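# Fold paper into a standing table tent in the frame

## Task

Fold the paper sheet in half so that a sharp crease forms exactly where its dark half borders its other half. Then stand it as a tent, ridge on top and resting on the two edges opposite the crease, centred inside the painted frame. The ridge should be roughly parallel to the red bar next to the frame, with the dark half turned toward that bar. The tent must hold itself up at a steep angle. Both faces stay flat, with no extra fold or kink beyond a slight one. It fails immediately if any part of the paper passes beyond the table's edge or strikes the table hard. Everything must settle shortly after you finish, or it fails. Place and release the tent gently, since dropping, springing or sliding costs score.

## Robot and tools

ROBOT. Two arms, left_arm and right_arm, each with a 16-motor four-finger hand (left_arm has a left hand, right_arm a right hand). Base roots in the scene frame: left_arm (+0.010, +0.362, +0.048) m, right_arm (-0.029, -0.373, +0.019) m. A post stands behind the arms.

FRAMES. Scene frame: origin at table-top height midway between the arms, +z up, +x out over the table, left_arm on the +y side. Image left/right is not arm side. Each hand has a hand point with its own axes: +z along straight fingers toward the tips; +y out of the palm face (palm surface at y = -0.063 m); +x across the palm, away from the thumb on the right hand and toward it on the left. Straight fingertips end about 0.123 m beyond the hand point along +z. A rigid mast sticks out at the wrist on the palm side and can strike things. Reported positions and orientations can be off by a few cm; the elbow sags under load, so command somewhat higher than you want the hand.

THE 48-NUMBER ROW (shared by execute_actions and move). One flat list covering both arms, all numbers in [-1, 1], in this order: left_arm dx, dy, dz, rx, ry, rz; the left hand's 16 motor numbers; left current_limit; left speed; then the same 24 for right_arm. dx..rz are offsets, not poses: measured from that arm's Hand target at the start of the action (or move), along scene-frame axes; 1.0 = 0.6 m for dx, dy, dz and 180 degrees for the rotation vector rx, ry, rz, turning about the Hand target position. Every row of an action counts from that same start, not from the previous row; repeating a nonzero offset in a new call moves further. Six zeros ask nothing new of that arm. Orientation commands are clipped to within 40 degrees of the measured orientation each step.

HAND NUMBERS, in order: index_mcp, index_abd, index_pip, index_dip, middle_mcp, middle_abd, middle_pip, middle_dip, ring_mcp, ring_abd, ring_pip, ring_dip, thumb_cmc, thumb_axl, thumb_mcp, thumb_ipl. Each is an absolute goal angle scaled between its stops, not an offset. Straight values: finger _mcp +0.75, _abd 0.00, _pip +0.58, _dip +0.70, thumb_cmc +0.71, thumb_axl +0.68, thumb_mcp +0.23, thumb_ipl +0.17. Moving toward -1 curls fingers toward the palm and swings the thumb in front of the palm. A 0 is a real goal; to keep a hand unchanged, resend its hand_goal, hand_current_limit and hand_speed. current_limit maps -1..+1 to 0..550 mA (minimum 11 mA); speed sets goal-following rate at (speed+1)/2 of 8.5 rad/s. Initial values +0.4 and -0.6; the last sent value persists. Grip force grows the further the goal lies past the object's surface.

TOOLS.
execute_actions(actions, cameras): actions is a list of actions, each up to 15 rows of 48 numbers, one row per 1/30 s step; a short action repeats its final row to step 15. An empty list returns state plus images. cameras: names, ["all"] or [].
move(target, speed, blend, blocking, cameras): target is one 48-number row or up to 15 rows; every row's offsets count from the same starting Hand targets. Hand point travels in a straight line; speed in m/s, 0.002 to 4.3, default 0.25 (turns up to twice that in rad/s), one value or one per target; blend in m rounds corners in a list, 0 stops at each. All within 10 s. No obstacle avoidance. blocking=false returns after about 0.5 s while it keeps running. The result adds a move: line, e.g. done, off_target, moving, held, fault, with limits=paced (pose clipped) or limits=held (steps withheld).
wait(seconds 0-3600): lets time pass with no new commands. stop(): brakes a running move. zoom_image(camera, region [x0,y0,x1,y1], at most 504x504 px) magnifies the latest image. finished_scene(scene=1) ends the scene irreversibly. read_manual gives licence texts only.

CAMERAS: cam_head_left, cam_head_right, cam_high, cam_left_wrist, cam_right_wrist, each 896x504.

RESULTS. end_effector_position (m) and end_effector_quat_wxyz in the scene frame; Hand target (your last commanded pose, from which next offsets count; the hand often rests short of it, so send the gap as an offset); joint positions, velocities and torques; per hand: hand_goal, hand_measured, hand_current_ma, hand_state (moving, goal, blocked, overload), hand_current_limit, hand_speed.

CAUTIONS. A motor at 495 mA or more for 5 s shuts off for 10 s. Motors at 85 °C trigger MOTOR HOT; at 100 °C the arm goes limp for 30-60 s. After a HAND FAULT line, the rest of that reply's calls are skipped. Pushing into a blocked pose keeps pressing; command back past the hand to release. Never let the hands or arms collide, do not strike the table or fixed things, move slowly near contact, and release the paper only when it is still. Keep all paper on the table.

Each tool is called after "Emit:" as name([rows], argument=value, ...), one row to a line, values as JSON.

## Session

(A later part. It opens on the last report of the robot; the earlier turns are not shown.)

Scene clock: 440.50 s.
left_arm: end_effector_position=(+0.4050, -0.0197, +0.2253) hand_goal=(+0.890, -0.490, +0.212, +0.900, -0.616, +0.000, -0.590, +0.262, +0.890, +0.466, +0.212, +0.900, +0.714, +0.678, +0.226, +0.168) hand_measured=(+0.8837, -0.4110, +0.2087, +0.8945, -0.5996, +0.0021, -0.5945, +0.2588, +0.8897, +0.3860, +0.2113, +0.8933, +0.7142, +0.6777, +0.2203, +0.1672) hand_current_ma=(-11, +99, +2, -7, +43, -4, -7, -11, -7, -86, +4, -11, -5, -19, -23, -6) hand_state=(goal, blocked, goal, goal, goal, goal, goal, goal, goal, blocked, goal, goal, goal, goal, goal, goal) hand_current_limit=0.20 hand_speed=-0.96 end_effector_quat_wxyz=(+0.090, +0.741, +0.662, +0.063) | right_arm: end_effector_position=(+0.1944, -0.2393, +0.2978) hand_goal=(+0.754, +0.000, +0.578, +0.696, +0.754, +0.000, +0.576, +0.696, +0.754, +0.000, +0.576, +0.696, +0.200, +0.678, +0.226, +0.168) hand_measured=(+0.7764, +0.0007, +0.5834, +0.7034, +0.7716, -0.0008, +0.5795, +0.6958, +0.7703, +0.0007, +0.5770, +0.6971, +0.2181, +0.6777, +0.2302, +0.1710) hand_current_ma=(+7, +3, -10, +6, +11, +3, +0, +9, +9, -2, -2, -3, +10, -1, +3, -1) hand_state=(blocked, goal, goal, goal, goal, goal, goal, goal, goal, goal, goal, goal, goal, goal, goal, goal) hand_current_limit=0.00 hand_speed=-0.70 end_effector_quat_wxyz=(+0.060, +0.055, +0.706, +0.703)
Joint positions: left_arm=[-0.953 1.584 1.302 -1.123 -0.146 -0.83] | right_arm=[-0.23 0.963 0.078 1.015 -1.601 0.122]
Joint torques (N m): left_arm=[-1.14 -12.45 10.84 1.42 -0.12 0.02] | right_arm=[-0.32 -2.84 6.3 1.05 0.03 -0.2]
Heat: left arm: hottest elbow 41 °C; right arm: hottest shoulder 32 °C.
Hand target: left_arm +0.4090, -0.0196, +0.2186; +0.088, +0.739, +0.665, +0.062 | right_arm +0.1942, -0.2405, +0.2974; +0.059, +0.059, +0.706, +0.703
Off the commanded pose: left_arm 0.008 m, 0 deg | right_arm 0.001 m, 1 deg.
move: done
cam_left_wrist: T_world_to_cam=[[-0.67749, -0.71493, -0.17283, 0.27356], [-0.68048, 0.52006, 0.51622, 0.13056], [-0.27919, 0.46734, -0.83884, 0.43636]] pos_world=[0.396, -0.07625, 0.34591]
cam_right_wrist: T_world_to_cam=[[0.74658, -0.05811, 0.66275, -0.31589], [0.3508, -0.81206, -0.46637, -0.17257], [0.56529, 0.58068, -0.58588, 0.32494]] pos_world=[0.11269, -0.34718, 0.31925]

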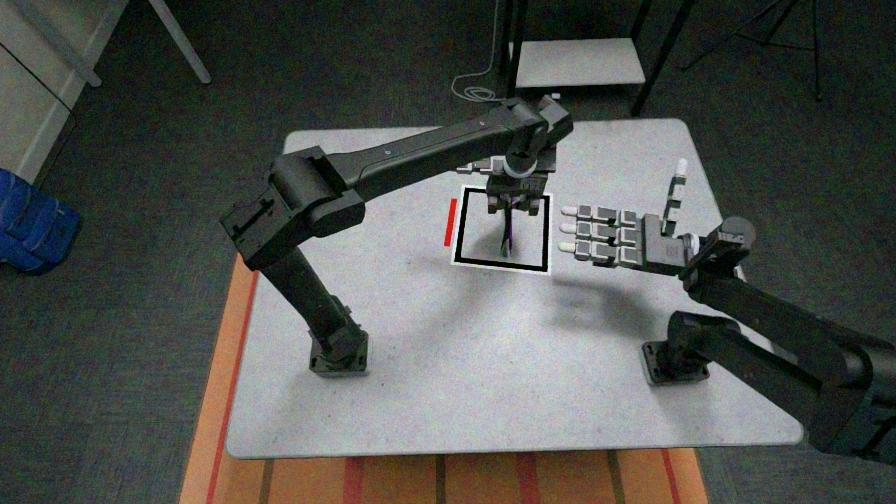

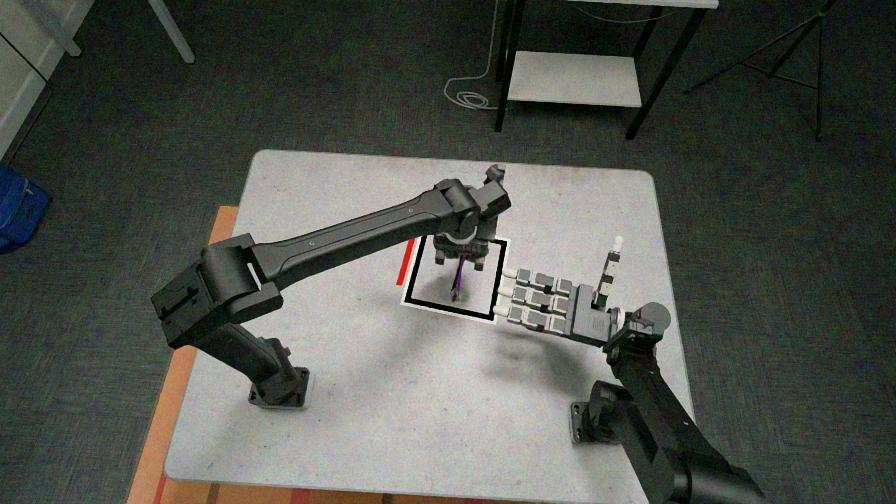

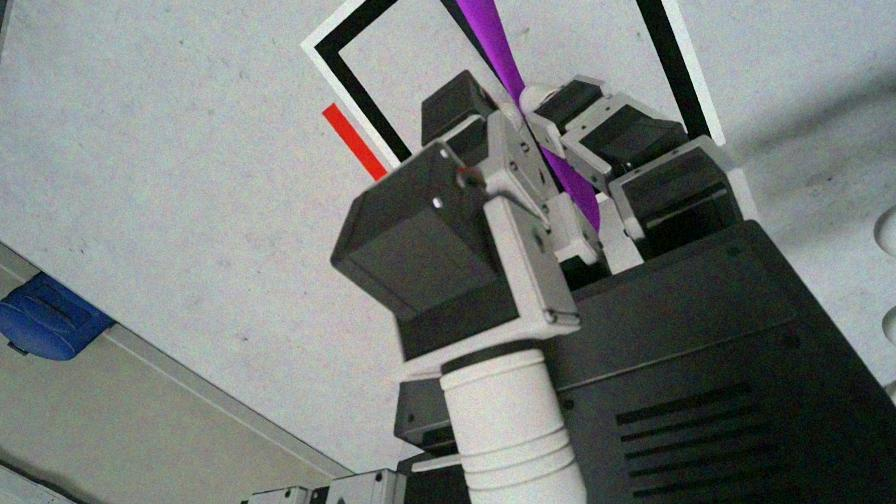

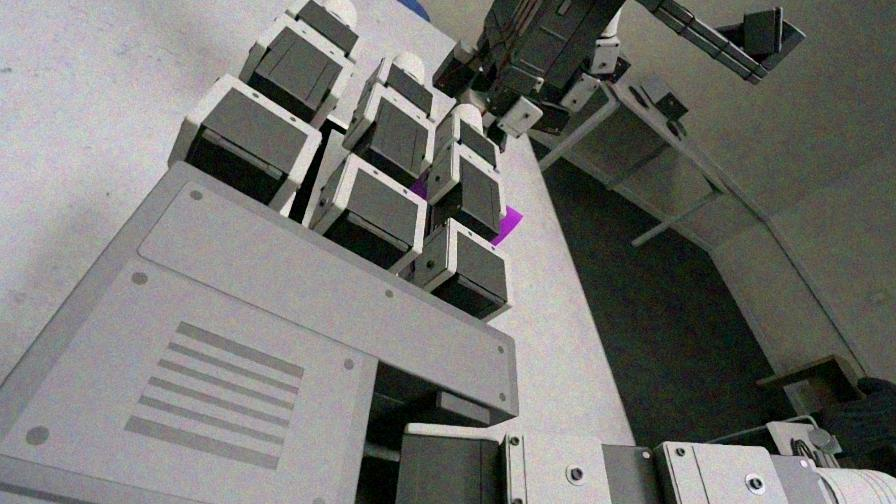

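Emit:
move(target=[0.006,0.010,-0.010,0,0,0,0.890,-0.49,0.212,0.899,-0.616,0,-0.591,0.261,0.890,0.465,0.212,0.899,0.714,0.678,0.226,0.168,0.2,-0.96,0,0,0,0,0,0,0.754,0.0,0.577,0.696,0.754,0,0.576,0.696,0.754,0,0.576,0.696,0.2,0.678,0.226,0.168,0.0,-0.7], speed=0.02, cameras=["cam_head_left", "cam_high", "cam_left_wrist", "cam_right_wrist"])

Emit:
zoom_image(camera="cam_head_left", region=[450, 160, 550, 270])

Emit:
zoom_image(camera="cam_high", region=[395, 220, 515, 330])

Emit:
zoom_image(camera="cam_right_wrist", region=[400, 140, 580, 280])

Scene clock: 442.30 s.
left_arm: end_effector_position=(+0.4091, -0.0127, +0.2183) hand_goal=(+0.890, -0.490, +0.212, +0.900, -0.616, +0.000, -0.590, +0.262, +0.890, +0.466, +0.212, +0.900, +0.714, +0.678, +0.226, +0.168) hand_measured=(+0.8849, -0.4110, +0.2087, +0.8945, -0.5984, +0.0021, -0.5932, +0.2588, +0.8897, +0.3860, +0.2113, +0.8933, +0.7142, +0.6777, +0.2203, +0.1672) hand_current_ma=(-14, +94, +11, +1, +36, +7, -8, -11, +11, -88, +1, +5, +0, -4, -15, +6) hand_state=(goal, blocked, goal, goal, goal, goal, goal, goal, goal, blocked, goal, goal, goal, goal, goal, goal) hand_current_limit=0.20 hand_speed=-0.96 end_effector_quat_wxyz=(+0.089, +0.737, +0.667, +0.063) | right_arm: end_effector_position=(+0.1944, -0.2393, +0.2978) hand_goal=(+0.754, +0.000, +0.578, +0.696, +0.754, +0.000, +0.576, +0.696, +0.754, +0.000, +0.576, +0.696, +0.200, +0.678, +0.226, +0.168) hand_measured=(+0.7764, +0.0021, +0.5834, +0.7034, +0.7703, +0.0007, +0.5795, +0.6958, +0.7703, +0.0007, +0.5770, +0.6971, +0.2181, +0.6777, +0.2302, +0.1710) hand_current_ma=(+10, +0, -8, +6, +11, +5, +2, +5, +6, -3, -2, -2, +6, -2, -1, -2) hand_state=(blocked, goal, goal, goal, goal, goal, goal, goal, goal, goal, goal, goal, goal, goal, goal, goal) hand_current_limit=0.00 hand_speed=-0.70 end_effector_quat_wxyz=(+0.060, +0.055, +0.706, +0.703)
Joint positions: left_arm=[-0.939 1.584 1.283 -1.104 -0.144 -0.828] | right_arm=[-0.23 0.963 0.078 1.015 -1.601 0.122]
Joint torques (N m): left_arm=[-0.85 -12.57 10.62 1.09 -0.1 0.11] | right_arm=[-0.56 -2.43 6.31 0.75 0.03 -0.17]
Heat: left arm: hottest elbow 41 °C; right arm: hottest shoulder 32 °C.
Hand target: left_arm +0.4126, -0.0136, +0.2126; +0.088, +0.739, +0.665, +0.062 | right_arm +0.1942, -0.2405, +0.2974; +0.059, +0.059, +0.706, +0.703
Off the commanded pose: left_arm 0.007 m, 0 deg | right_arm 0.001 m, 1 deg.
move: done
cam_left_wrist: T_world_to_cam=[[-0.66951, -0.72275, -0.17147, 0.27646], [-0.68566, 0.51252, 0.5169, 0.1352], [-0.28571, 0.46364, -0.83869, 0.4309]] pos_world=[0.4009, -0.06927, 0.33892]
cam_right_wrist: T_world_to_cam=[[0.74658, -0.05811, 0.66275, -0.31589], [0.3508, -0.81206, -0.46637, -0.17257], [0.56529, 0.58068, -0.58588, 0.32494]] pos_world=[0.11269, -0.34718, 0.31925]

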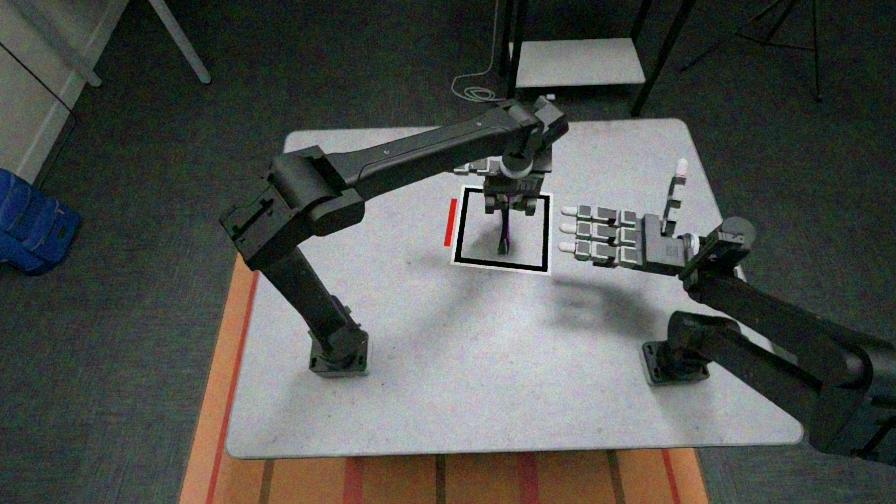

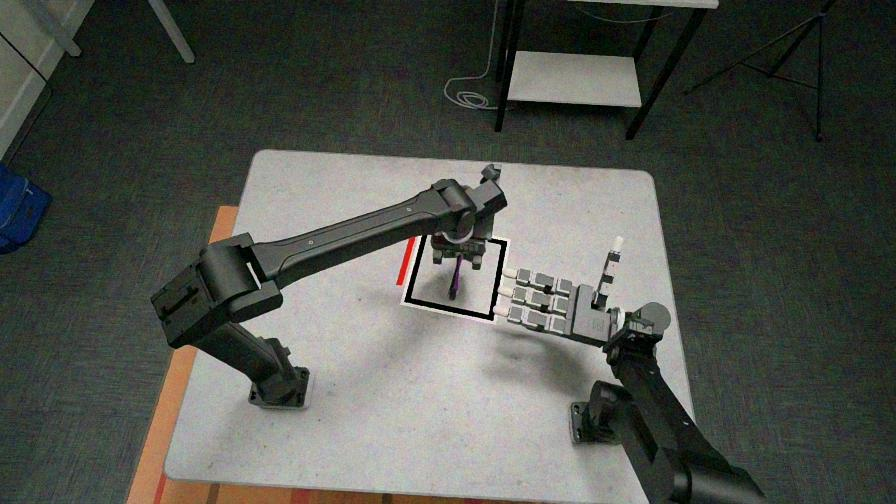

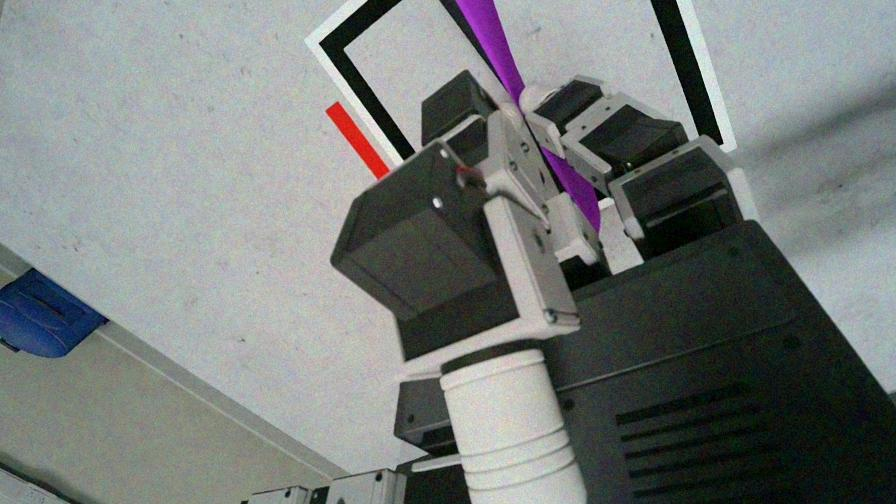

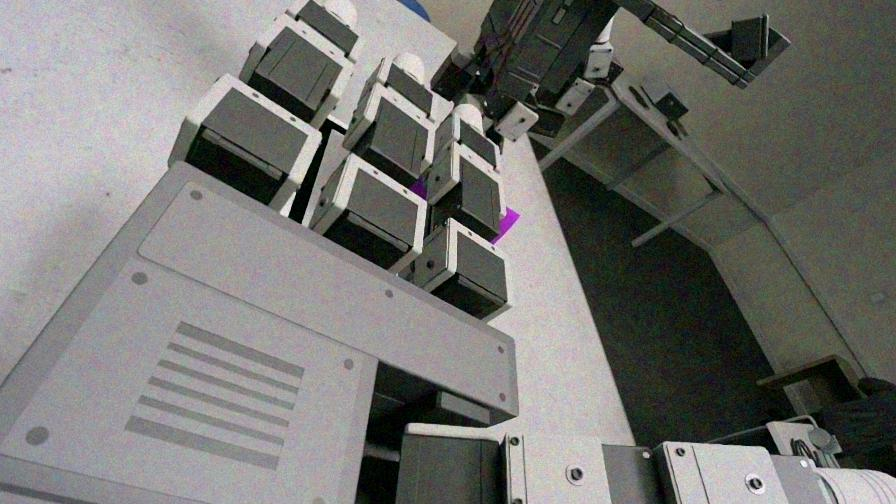

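Scaled by 4.582 from the camera's image (finer frame: 1280x720).

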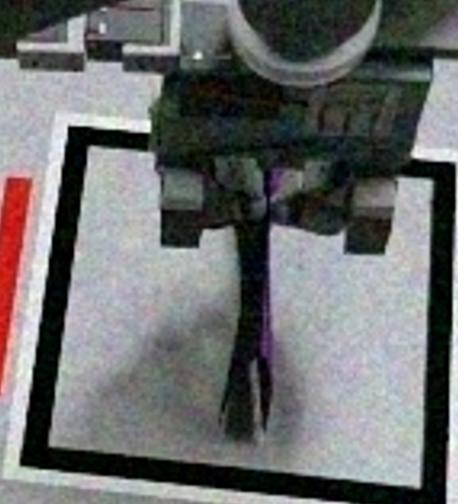

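Scaled by 4.200 from the camera's image (finer frame: 1280x720).

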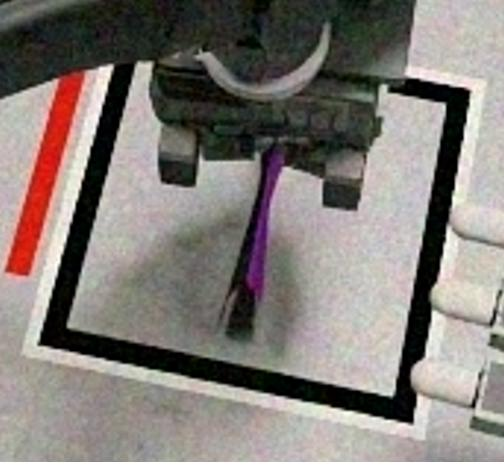

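Scaled by 2.800 from the camera's image (finer frame: 1280x720).

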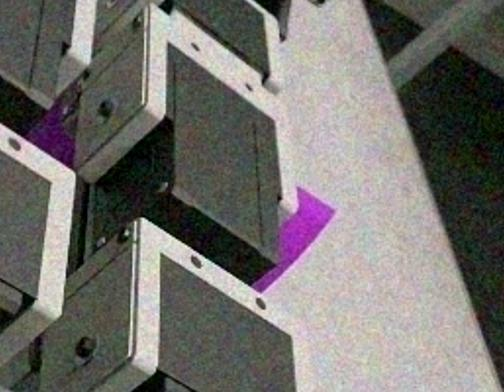

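Emit:
move(target=[0,0,-0.0085,0,0,0,0.890,-0.49,0.212,0.899,-0.616,0,-0.591,0.261,0.890,0.465,0.212,0.899,0.714,0.678,0.226,0.168,0.2,-0.96,0,0,0,0,0,0,0.754,0.0,0.577,0.696,0.754,0,0.576,0.696,0.754,0,0.576,0.696,0.2,0.678,0.226,0.168,0.0,-0.7], speed=0.01, cameras=["cam_head_left", "cam_high", "cam_left_wrist", "cam_right_wrist"])

Emit:
zoom_image(camera="cam_head_left", region=[450, 160, 550, 270])

Emit:
zoom_image(camera="cam_high", region=[395, 220, 515, 330])

Emit:
zoom_image(camera="cam_right_wrist", region=[400, 140, 580, 280])

Scene clock: 443.70 s.
left_arm: end_effector_position=(+0.4090, -0.0128, +0.2155) hand_goal=(+0.890, -0.490, +0.212, +0.900, -0.616, +0.000, -0.590, +0.262, +0.890, +0.466, +0.212, +0.900, +0.714, +0.678, +0.226, +0.168) hand_measured=(+0.8849, -0.4110, +0.2087, +0.8945, -0.5996, +0.0021, -0.5945, +0.2588, +0.8885, +0.3875, +0.2113, +0.8933, +0.7142, +0.6777, +0.2203, +0.1681) hand_current_ma=(-17, +97, +3, -5, +36, +12, -8, -3, +8, -93, +11, +5, +3, -10, -10, +3) hand_state=(goal, blocked, goal, goal, goal, goal, goal, goal, goal, blocked, goal, goal, goal, goal, goal, goal) hand_current_limit=0.20 hand_speed=-0.96 end_effector_quat_wxyz=(+0.091, +0.737, +0.667, +0.063) | right_arm: end_effector_position=(+0.1944, -0.2393, +0.2978) hand_goal=(+0.754, +0.000, +0.578, +0.696, +0.754, +0.000, +0.576, +0.696, +0.754, +0.000, +0.576, +0.696, +0.200, +0.678, +0.226, +0.168) hand_measured=(+0.7764, +0.0021, +0.5834, +0.7034, +0.7703, -0.0008, +0.5795, +0.6971, +0.7691, +0.0007, +0.5757, +0.6971, +0.2181, +0.6777, +0.2311, +0.1710) hand_current_ma=(+9, -1, -10, +6, +8, +3, +5, +7, +6, -8, -5, -1, +4, -3, +0, -5) hand_state=(blocked, goal, goal, goal, goal, goal, goal, goal, goal, goal, goal, goal, goal, goal, goal, goal) hand_current_limit=0.00 hand_speed=-0.70 end_effector_quat_wxyz=(+0.060, +0.055, +0.706, +0.703)
Joint positions: left_arm=[-0.939 1.584 1.274 -1.091 -0.143 -0.827] | right_arm=[-0.23 0.963 0.078 1.015 -1.601 0.122]
Joint torques (N m): left_arm=[-0.79 -12.28 10.55 1.28 -0.11 0.11] | right_arm=[-0.09 -2.61 6.24 0.85 0 -0.2]
Heat: left arm: hottest elbow 41 °C; right arm: hottest shoulder 32 °C.
Hand target: left_arm +0.4126, -0.0136, +0.2074; +0.088, +0.739, +0.665, +0.062 | right_arm +0.1942, -0.2405, +0.2974; +0.059, +0.059, +0.706, +0.703
Off the commanded pose: left_arm 0.009 m, 0 deg | right_arm 0.001 m, 1 deg.
move: done
cam_left_wrist: T_world_to_cam=[[-0.66935, -0.72316, -0.17031, 0.27546], [-0.68673, 0.51475, 0.51326, 0.13798], [-0.2835, 0.46051, -0.84117, 0.42812]] pos_world=[0.40051, -0.06897, 0.33621]
cam_right_wrist: T_world_to_cam=[[0.74658, -0.05811, 0.66275, -0.31589], [0.3508, -0.81206, -0.46637, -0.17257], [0.56529, 0.58068, -0.58588, 0.32494]] pos_world=[0.11269, -0.34718, 0.31925]

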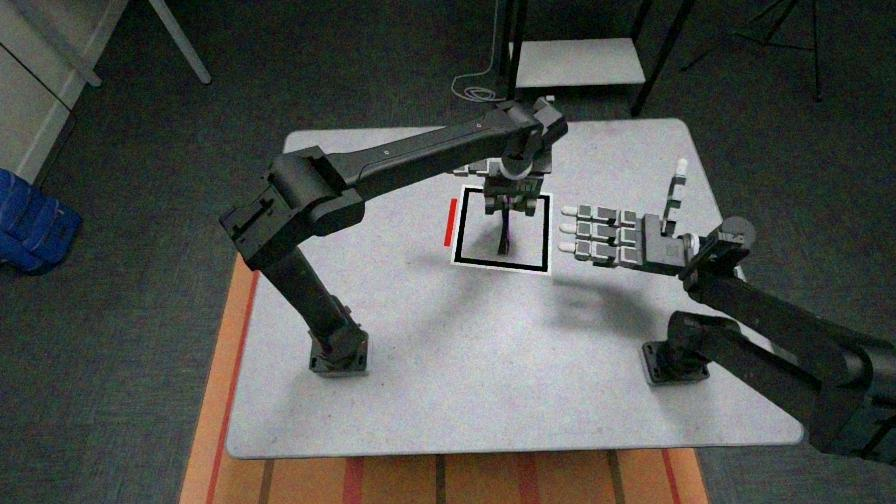

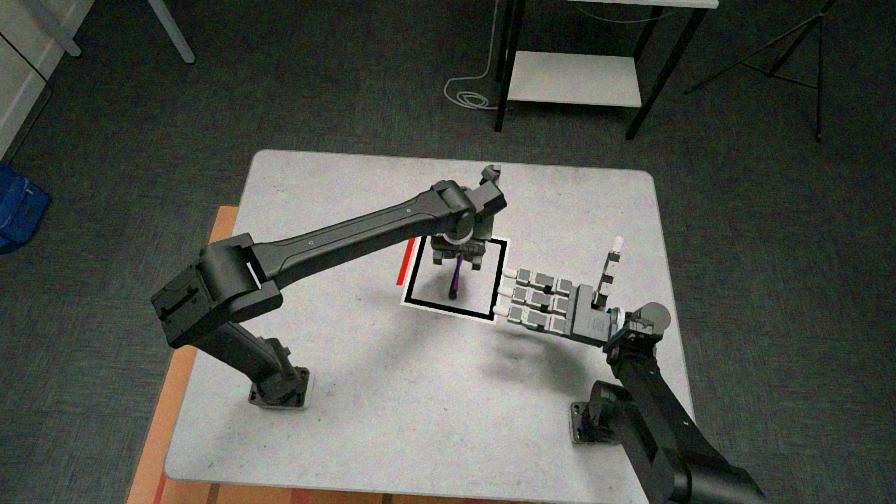

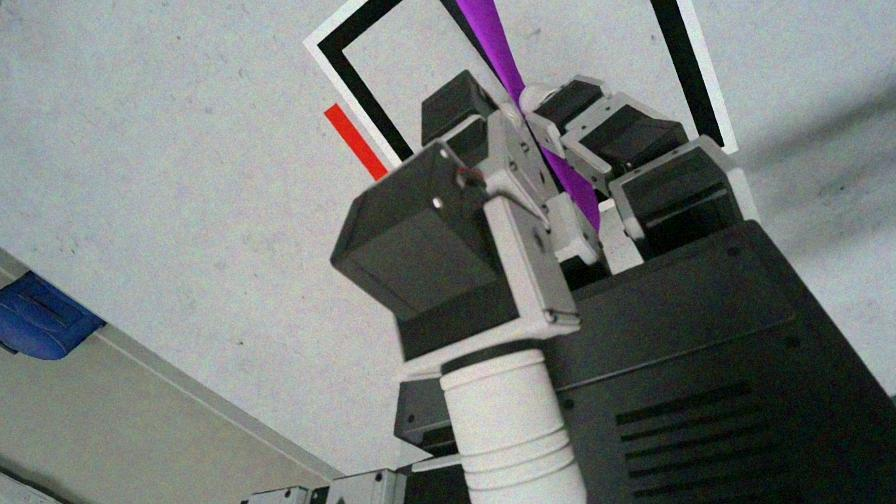

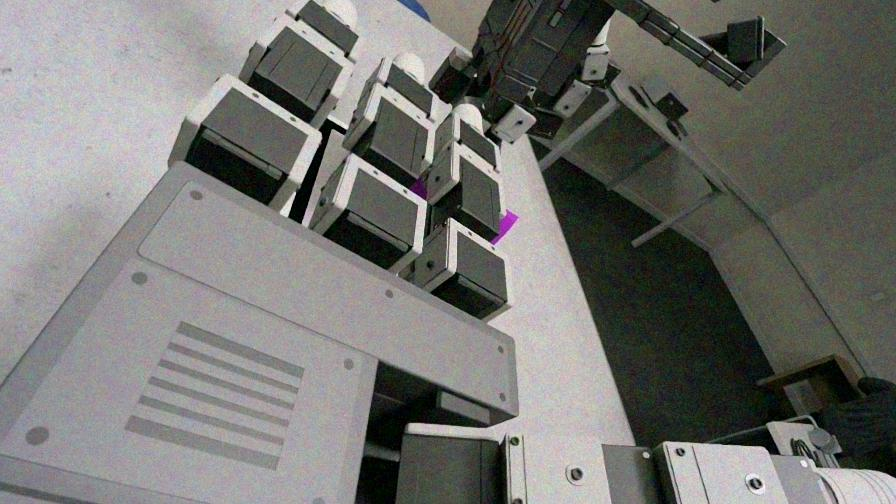

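Scaled by 4.582 from the camera's image (finer frame: 1280x720).

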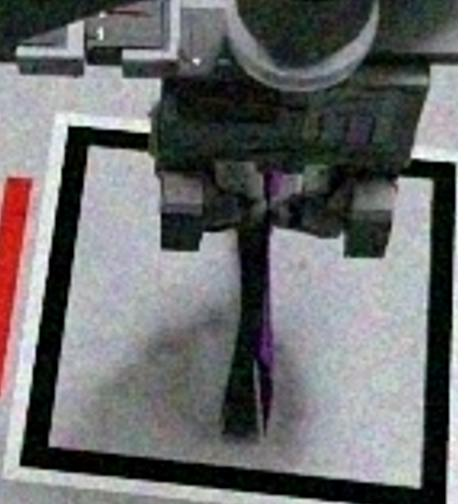

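Scaled by 4.200 from the camera's image (finer frame: 1280x720).

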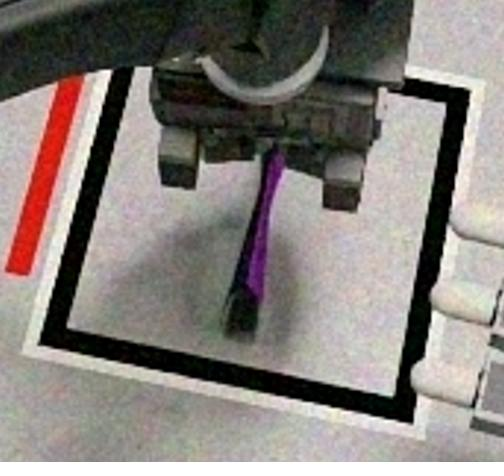

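Scaled by 2.800 from the camera's image (finer frame: 1280x720).

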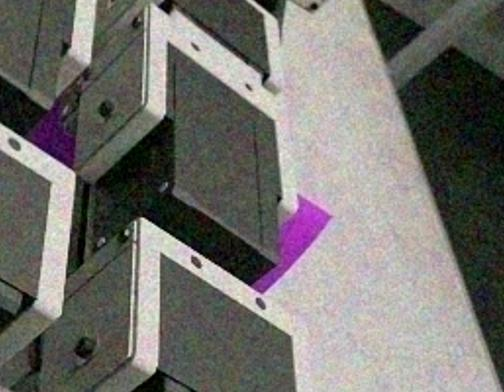

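Emit:
move(target=[0,0,-0.0075,0,0,0,0.890,-0.49,0.212,0.899,-0.616,0,-0.591,0.261,0.890,0.465,0.212,0.899,0.714,0.678,0.226,0.168,0.2,-0.96,0,0,0,0,0,0,0.754,0.0,0.577,0.696,0.754,0,0.576,0.696,0.754,0,0.576,0.696,0.2,0.678,0.226,0.168,0.0,-0.7], speed=0.01, cameras=["cam_head_left", "cam_high", "cam_right_wrist"])

Emit:
zoom_image(camera="cam_head_left", region=[450, 160, 550, 270])

Emit:
zoom_image(camera="cam_high", region=[395, 220, 515, 330])

Emit:
zoom_image(camera="cam_right_wrist", region=[400, 140, 580, 280])

Scene clock: 445.00 s.
left_arm: end_effector_position=(+0.4092, -0.0130, +0.2116) hand_goal=(+0.890, -0.490, +0.212, +0.900, -0.616, +0.000, -0.590, +0.262, +0.890, +0.466, +0.212, +0.900, +0.714, +0.678, +0.226, +0.168) hand_measured=(+0.8837, -0.4096, +0.2087, +0.8945, -0.5984, +0.0021, -0.5945, +0.2588, +0.8885, +0.3860, +0.2113, +0.8933, +0.7142, +0.6777, +0.2203, +0.1672) hand_current_ma=(-11, +100, +5, -7, +25, +1, -9, -11, +0, -84, +3, +7, +0, -6, -17, -5) hand_state=(goal, blocked, goal, goal, goal, goal, goal, goal, goal, blocked, goal, goal, goal, goal, goal, goal) hand_current_limit=0.20 hand_speed=-0.96 end_effector_quat_wxyz=(+0.092, +0.737, +0.667, +0.063) | right_arm: end_effector_position=(+0.1944, -0.2393, +0.2978) hand_goal=(+0.754, +0.000, +0.578, +0.696, +0.754, +0.000, +0.576, +0.696, +0.754, +0.000, +0.576, +0.696, +0.200, +0.678, +0.226, +0.168) hand_measured=(+0.7764, +0.0021, +0.5821, +0.7034, +0.7716, +0.0007, +0.5795, +0.6971, +0.7703, +0.0007, +0.5770, +0.6971, +0.2194, +0.6777, +0.2311, +0.1700) hand_current_ma=(+11, +3, -10, +5, +11, +3, +3, +10, +9, -2, +0, +1, +7, +0, -3, +0) hand_state=(blocked, goal, goal, goal, goal, goal, goal, goal, goal, goal, goal, goal, goal, goal, goal, goal) hand_current_limit=0.00 hand_speed=-0.70 end_effector_quat_wxyz=(+0.060, +0.055, +0.706, +0.703)
Joint positions: left_arm=[-0.939 1.587 1.267 -1.079 -0.143 -0.827] | right_arm=[-0.23 0.963 0.078 1.015 -1.601 0.122]
Joint torques (N m): left_arm=[-0.85 -12.22 10.47 1.13 -0.11 0.11] | right_arm=[0.26 -2.61 6.27 0.83 0.04 -0.2]
Heat: left arm: hottest elbow 41 °C; right arm: hottest shoulder 32 °C.
Hand target: left_arm +0.4126, -0.0137, +0.2031; +0.088, +0.739, +0.665, +0.062 | right_arm +0.1942, -0.2405, +0.2974; +0.059, +0.059, +0.706, +0.703
Off the commanded pose: left_arm 0.009 m, 1 deg | right_arm 0.001 m, 1 deg.
move: done
cam_right_wrist: T_world_to_cam=[[0.74658, -0.05811, 0.66275, -0.31589], [0.3508, -0.81206, -0.46637, -0.17257], [0.56529, 0.58068, -0.58588, 0.32494]] pos_world=[0.11269, -0.34718, 0.31925]

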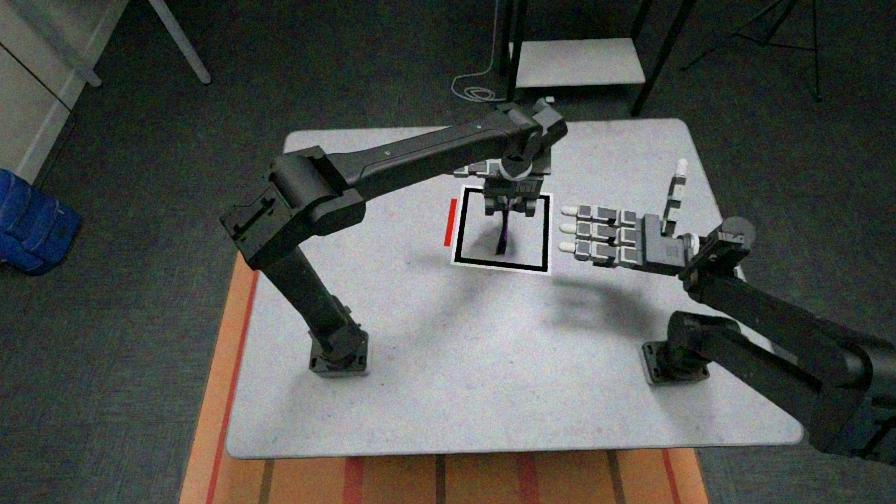

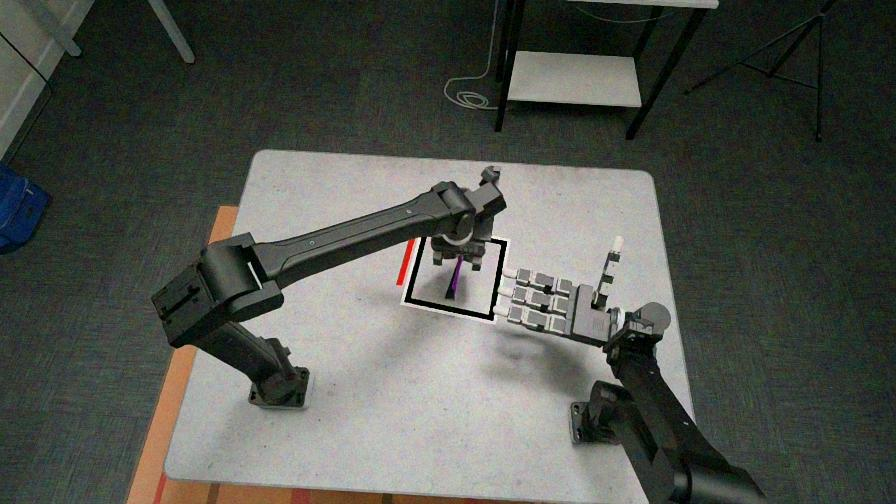

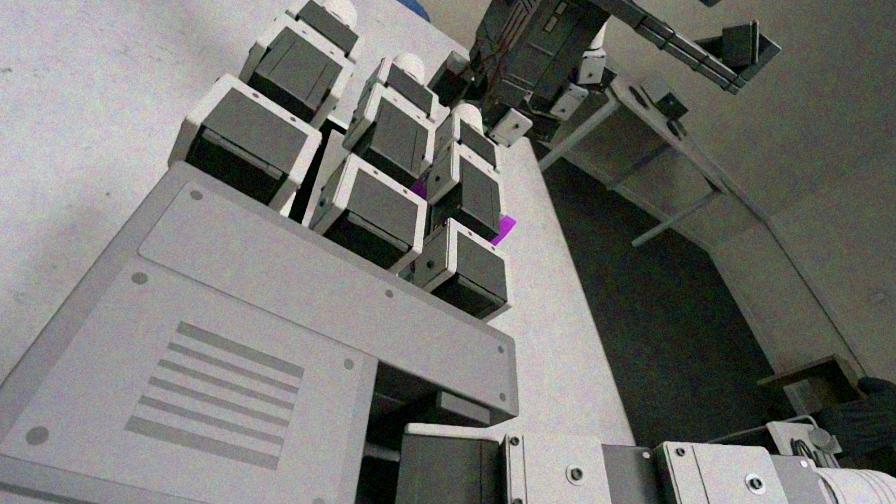

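Scaled by 4.582 from the camera's image (finer frame: 1280x720).

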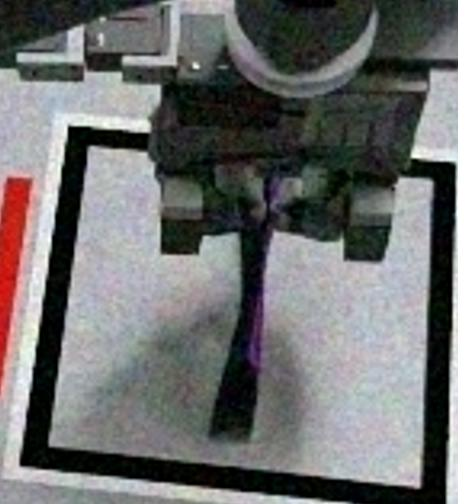

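Scaled by 4.200 from the camera's image (finer frame: 1280x720).

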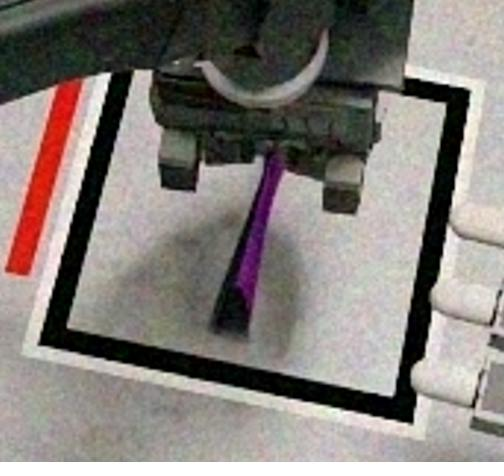

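Scaled by 2.800 from the camera's image (finer frame: 1280x720).

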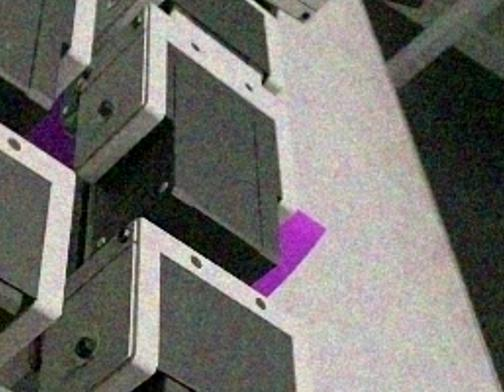

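Emit:
wait(seconds=0.2, cameras=["cam_left_wrist", "cam_head_right", "cam_head_left"])

Emit:
zoom_image(camera="cam_left_wrist", region=[420, 0, 560, 120])

Emit:
zoom_image(camera="cam_left_wrist", region=[530, 120, 650, 260])

Emit:
zoom_image(camera="cam_head_right", region=[450, 160, 550, 270])

Scene clock: 446.57 s.
left_arm: end_effector_position=(+0.4092, -0.0130, +0.2116) hand_goal=(+0.890, -0.490, +0.212, +0.900, -0.616, +0.000, -0.590, +0.262, +0.890, +0.466, +0.212, +0.900, +0.714, +0.678, +0.226, +0.168) hand_measured=(+0.8837, -0.4110, +0.2087, +0.8945, -0.5984, +0.0021, -0.5945, +0.2588, +0.8885, +0.3875, +0.2113, +0.8933, +0.7142, +0.6777, +0.2203, +0.1672) hand_current_ma=(-22, +98, +8, -2, +41, +4, +0, -10, -9, -86, -3, +1, +1, -4, -12, -3) hand_state=(goal, blocked, goal, goal, goal, goal, goal, goal, goal, blocked, goal, goal, goal, goal, goal, goal) hand_current_limit=0.20 hand_speed=-0.96 end_effector_quat_wxyz=(+0.092, +0.737, +0.667, +0.063) | right_arm: end_effector_position=(+0.1944, -0.2393, +0.2978) hand_goal=(+0.754, +0.000, +0.578, +0.696, +0.754, +0.000, +0.576, +0.696, +0.754, +0.000, +0.576, +0.696, +0.200, +0.678, +0.226, +0.168) hand_measured=(+0.7764, +0.0007, +0.5834, +0.7034, +0.7703, -0.0008, +0.5795, +0.6971, +0.7703, +0.0007, +0.5770, +0.6971, +0.2181, +0.6777, +0.2302, +0.1700) hand_current_ma=(+8, +1, -6, +6, +10, +3, +5, +10, +9, -2, -3, -2, +7, +1, +2, +2) hand_state=(blocked, goal, goal, goal, goal, goal, goal, goal, goal, goal, goal, goal, goal, goal, goal, goal) hand_current_limit=0.00 hand_speed=-0.70 end_effector_quat_wxyz=(+0.060, +0.055, +0.706, +0.703)
Joint positions: left_arm=[-0.939 1.587 1.267 -1.079 -0.143 -0.827] | right_arm=[-0.23 0.963 0.078 1.015 -1.601 0.122]
Joint torques (N m): left_arm=[-0.79 -12.28 10.48 1.25 -0.12 0.11] | right_arm=[-0.67 -2.67 6.23 0.83 0 -0.17]
Heat: left arm: hottest elbow 41 °C; right arm: hottest shoulder 32 °C.
Hand target: left_arm +0.4126, -0.0137, +0.2031; +0.088, +0.739, +0.665, +0.062 | right_arm +0.1942, -0.2405, +0.2974; +0.059, +0.059, +0.706, +0.703
Off the commanded pose: left_arm 0.009 m, 1 deg | right_arm 0.001 m, 1 deg.
wait: 0.20 s; at rest from the start
cam_left_wrist: T_world_to_cam=[[-0.66922, -0.72334, -0.17005, 0.27473], [-0.68719, 0.51542, 0.51197, 0.14066], [-0.28268, 0.45948, -0.84201, 0.42483]] pos_world=[0.40061, -0.06898, 0.33241]
Images, in order (width x height): cam_head_left 896x504, cam_head_right 896x504, cam_left_wrist 896x504.

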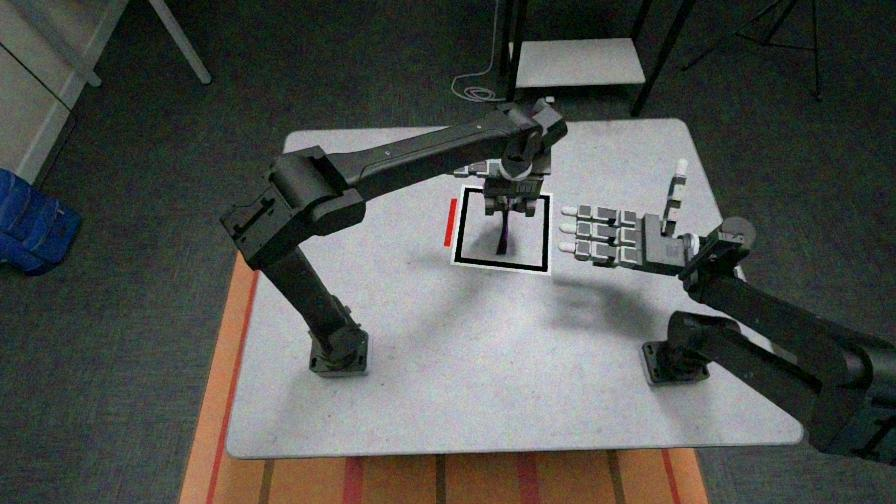

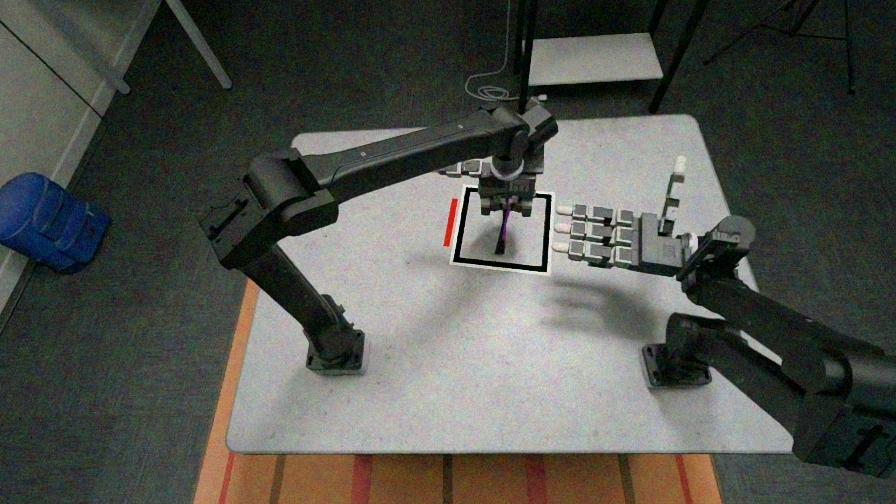

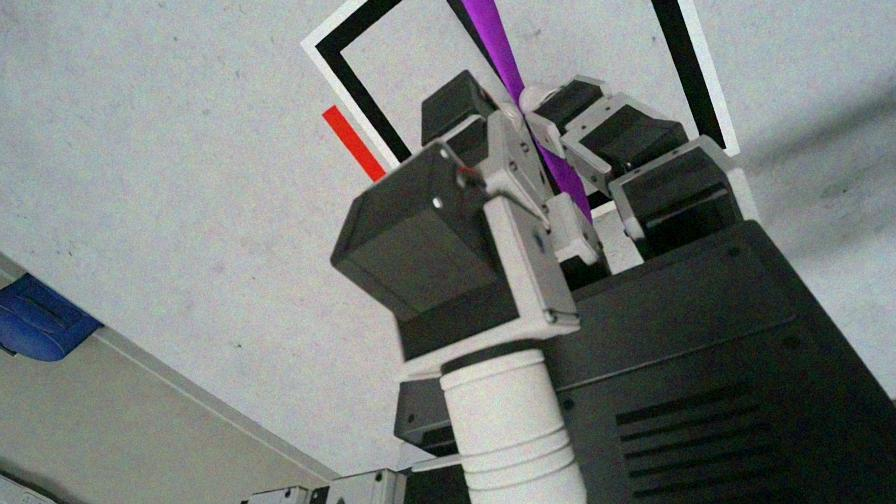

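Scaled by 3.600 from the camera's image (finer frame: 1280x720).

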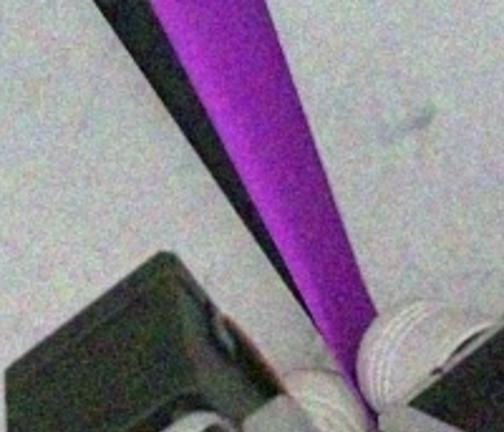

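Scaled by 3.600 from the camera's image (finer frame: 1280x720).

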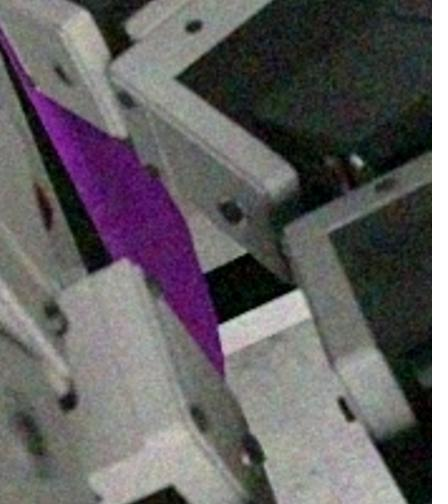

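Scaled by 4.582 from the camera's image (finer frame: 1280x720).

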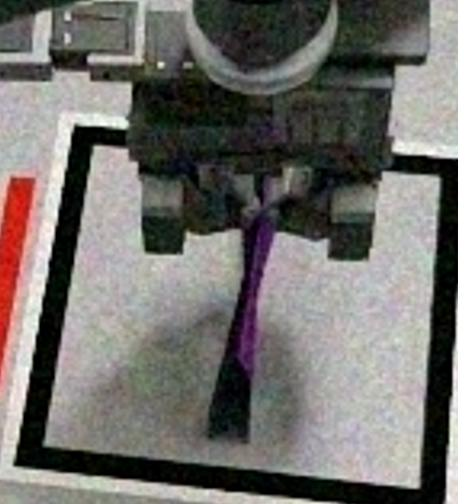

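Emit:
move(target=[0,0,-0.0035,0,0,0,0.890,-0.49,0.212,0.899,-0.616,0,-0.591,0.261,0.890,0.465,0.212,0.899,0.714,0.678,0.226,0.168,0.2,-0.96,0,0,0,0,0,0,0.754,0.0,0.577,0.696,0.754,0,0.576,0.696,0.754,0,0.576,0.696,0.2,0.678,0.226,0.168,0.0,-0.7], speed=0.01, cameras=["cam_head_left", "cam_high", "cam_right_wrist"])

Emit:
zoom_image(camera="cam_head_left", region=[450, 160, 550, 270])

Emit:
zoom_image(camera="cam_high", region=[395, 220, 515, 330])

Emit:
zoom_image(camera="cam_right_wrist", region=[400, 140, 580, 280])

Scene clock: 447.93 s.
left_arm: end_effector_position=(+0.4099, -0.0140, +0.2118) hand_goal=(+0.890, -0.490, +0.212, +0.900, -0.616, +0.000, -0.590, +0.262, +0.890, +0.466, +0.212, +0.900, +0.714, +0.678, +0.226, +0.168) hand_measured=(+0.8837, -0.4110, +0.2087, +0.8945, -0.5984, +0.0021, -0.5932, +0.2588, +0.8885, +0.3875, +0.2113, +0.8933, +0.7142, +0.6767, +0.2203, +0.1672) hand_current_ma=(-9, +98, +4, -5, +31, +3, -9, -9, +5, -86, +0, -4, -3, -1, -24, +3) hand_state=(goal, blocked, goal, goal, goal, goal, goal, goal, goal, blocked, goal, goal, goal, goal, goal, goal) hand_current_limit=0.20 hand_speed=-0.96 end_effector_quat_wxyz=(+0.094, +0.737, +0.667, +0.062) | right_arm: end_effector_position=(+0.1944, -0.2393, +0.2978) hand_goal=(+0.754, +0.000, +0.578, +0.696, +0.754, +0.000, +0.576, +0.696, +0.754, +0.000, +0.576, +0.696, +0.200, +0.678, +0.226, +0.168) hand_measured=(+0.7764, +0.0021, +0.5834, +0.7034, +0.7716, -0.0008, +0.5782, +0.6958, +0.7703, +0.0007, +0.5770, +0.6971, +0.2194, +0.6777, +0.2302, +0.1700) hand_current_ma=(+12, +7, -7, +7, +7, +3, +5, +7, +3, -3, -5, -3, +11, +1, +2, -2) hand_state=(blocked, goal, goal, goal, goal, goal, goal, goal, goal, goal, goal, goal, goal, goal, goal, goal) hand_current_limit=0.00 hand_speed=-0.70 end_effector_quat_wxyz=(+0.060, +0.055, +0.706, +0.703)
Joint positions: left_arm=[-0.939 1.588 1.267 -1.074 -0.143 -0.827] | right_arm=[-0.23 0.963 0.078 1.015 -1.601 0.122]
Joint torques (N m): left_arm=[-0.97 -12.16 10.15 1.18 -0.12 0.11] | right_arm=[-0.03 -2.43 6.27 0.83 0.01 -0.17]
Heat: left arm: hottest elbow 41 °C; right arm: hottest shoulder 32 °C.
Hand target: left_arm +0.4126, -0.0137, +0.2011; +0.088, +0.739, +0.665, +0.062 | right_arm +0.1942, -0.2405, +0.2974; +0.059, +0.059, +0.706, +0.703
Off the commanded pose: left_arm 0.011 m, 1 deg | right_arm 0.001 m, 1 deg.
move: off_target (left_arm)
cam_right_wrist: T_world_to_cam=[[0.74658, -0.05811, 0.66275, -0.31589], [0.3508, -0.81206, -0.46637, -0.17257], [0.56529, 0.58068, -0.58588, 0.32494]] pos_world=[0.11269, -0.34718, 0.31925]

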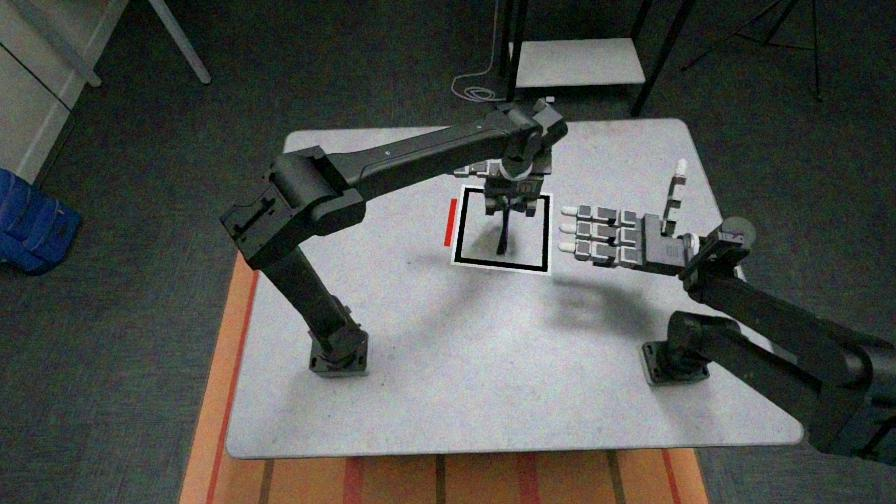

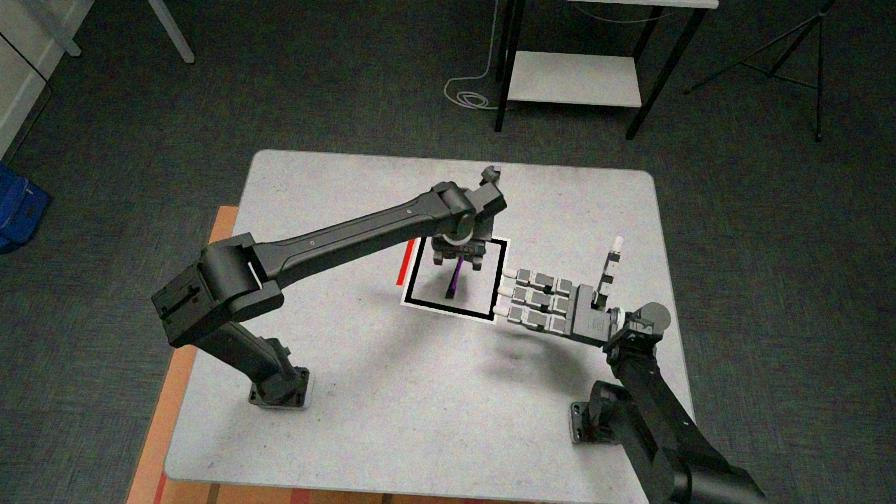

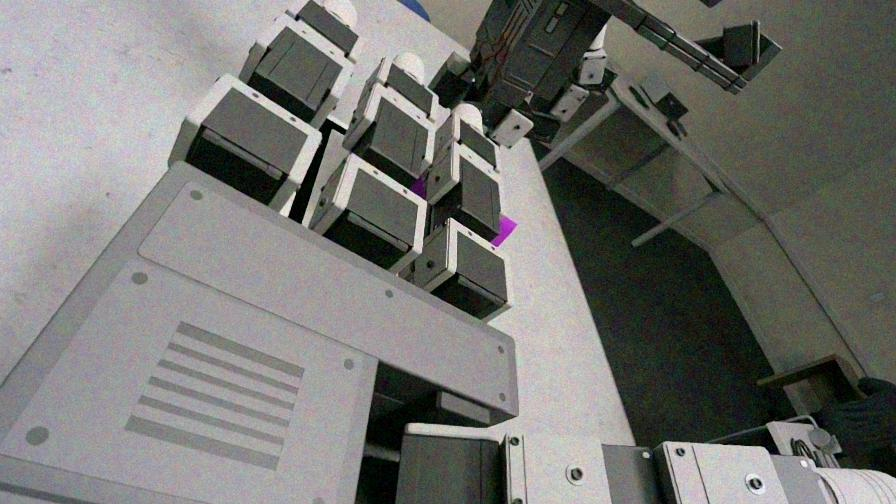

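Scaled by 4.582 from the camera's image (finer frame: 1280x720).

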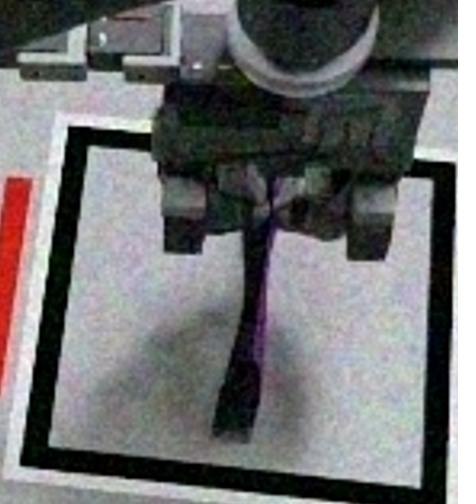

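Scaled by 4.200 from the camera's image (finer frame: 1280x720).

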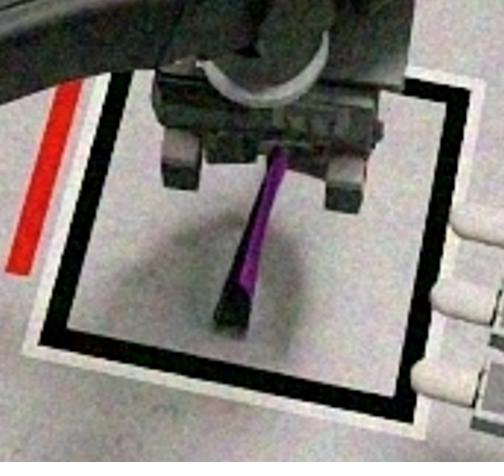

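Scaled by 2.800 from the camera's image (finer frame: 1280x720).

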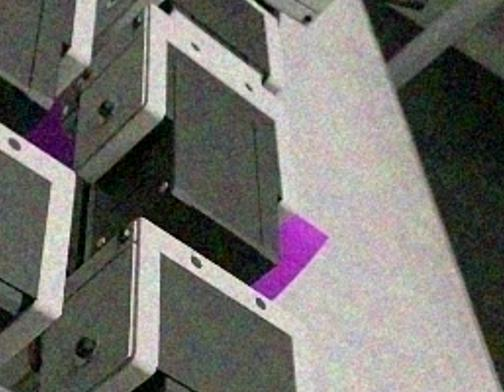

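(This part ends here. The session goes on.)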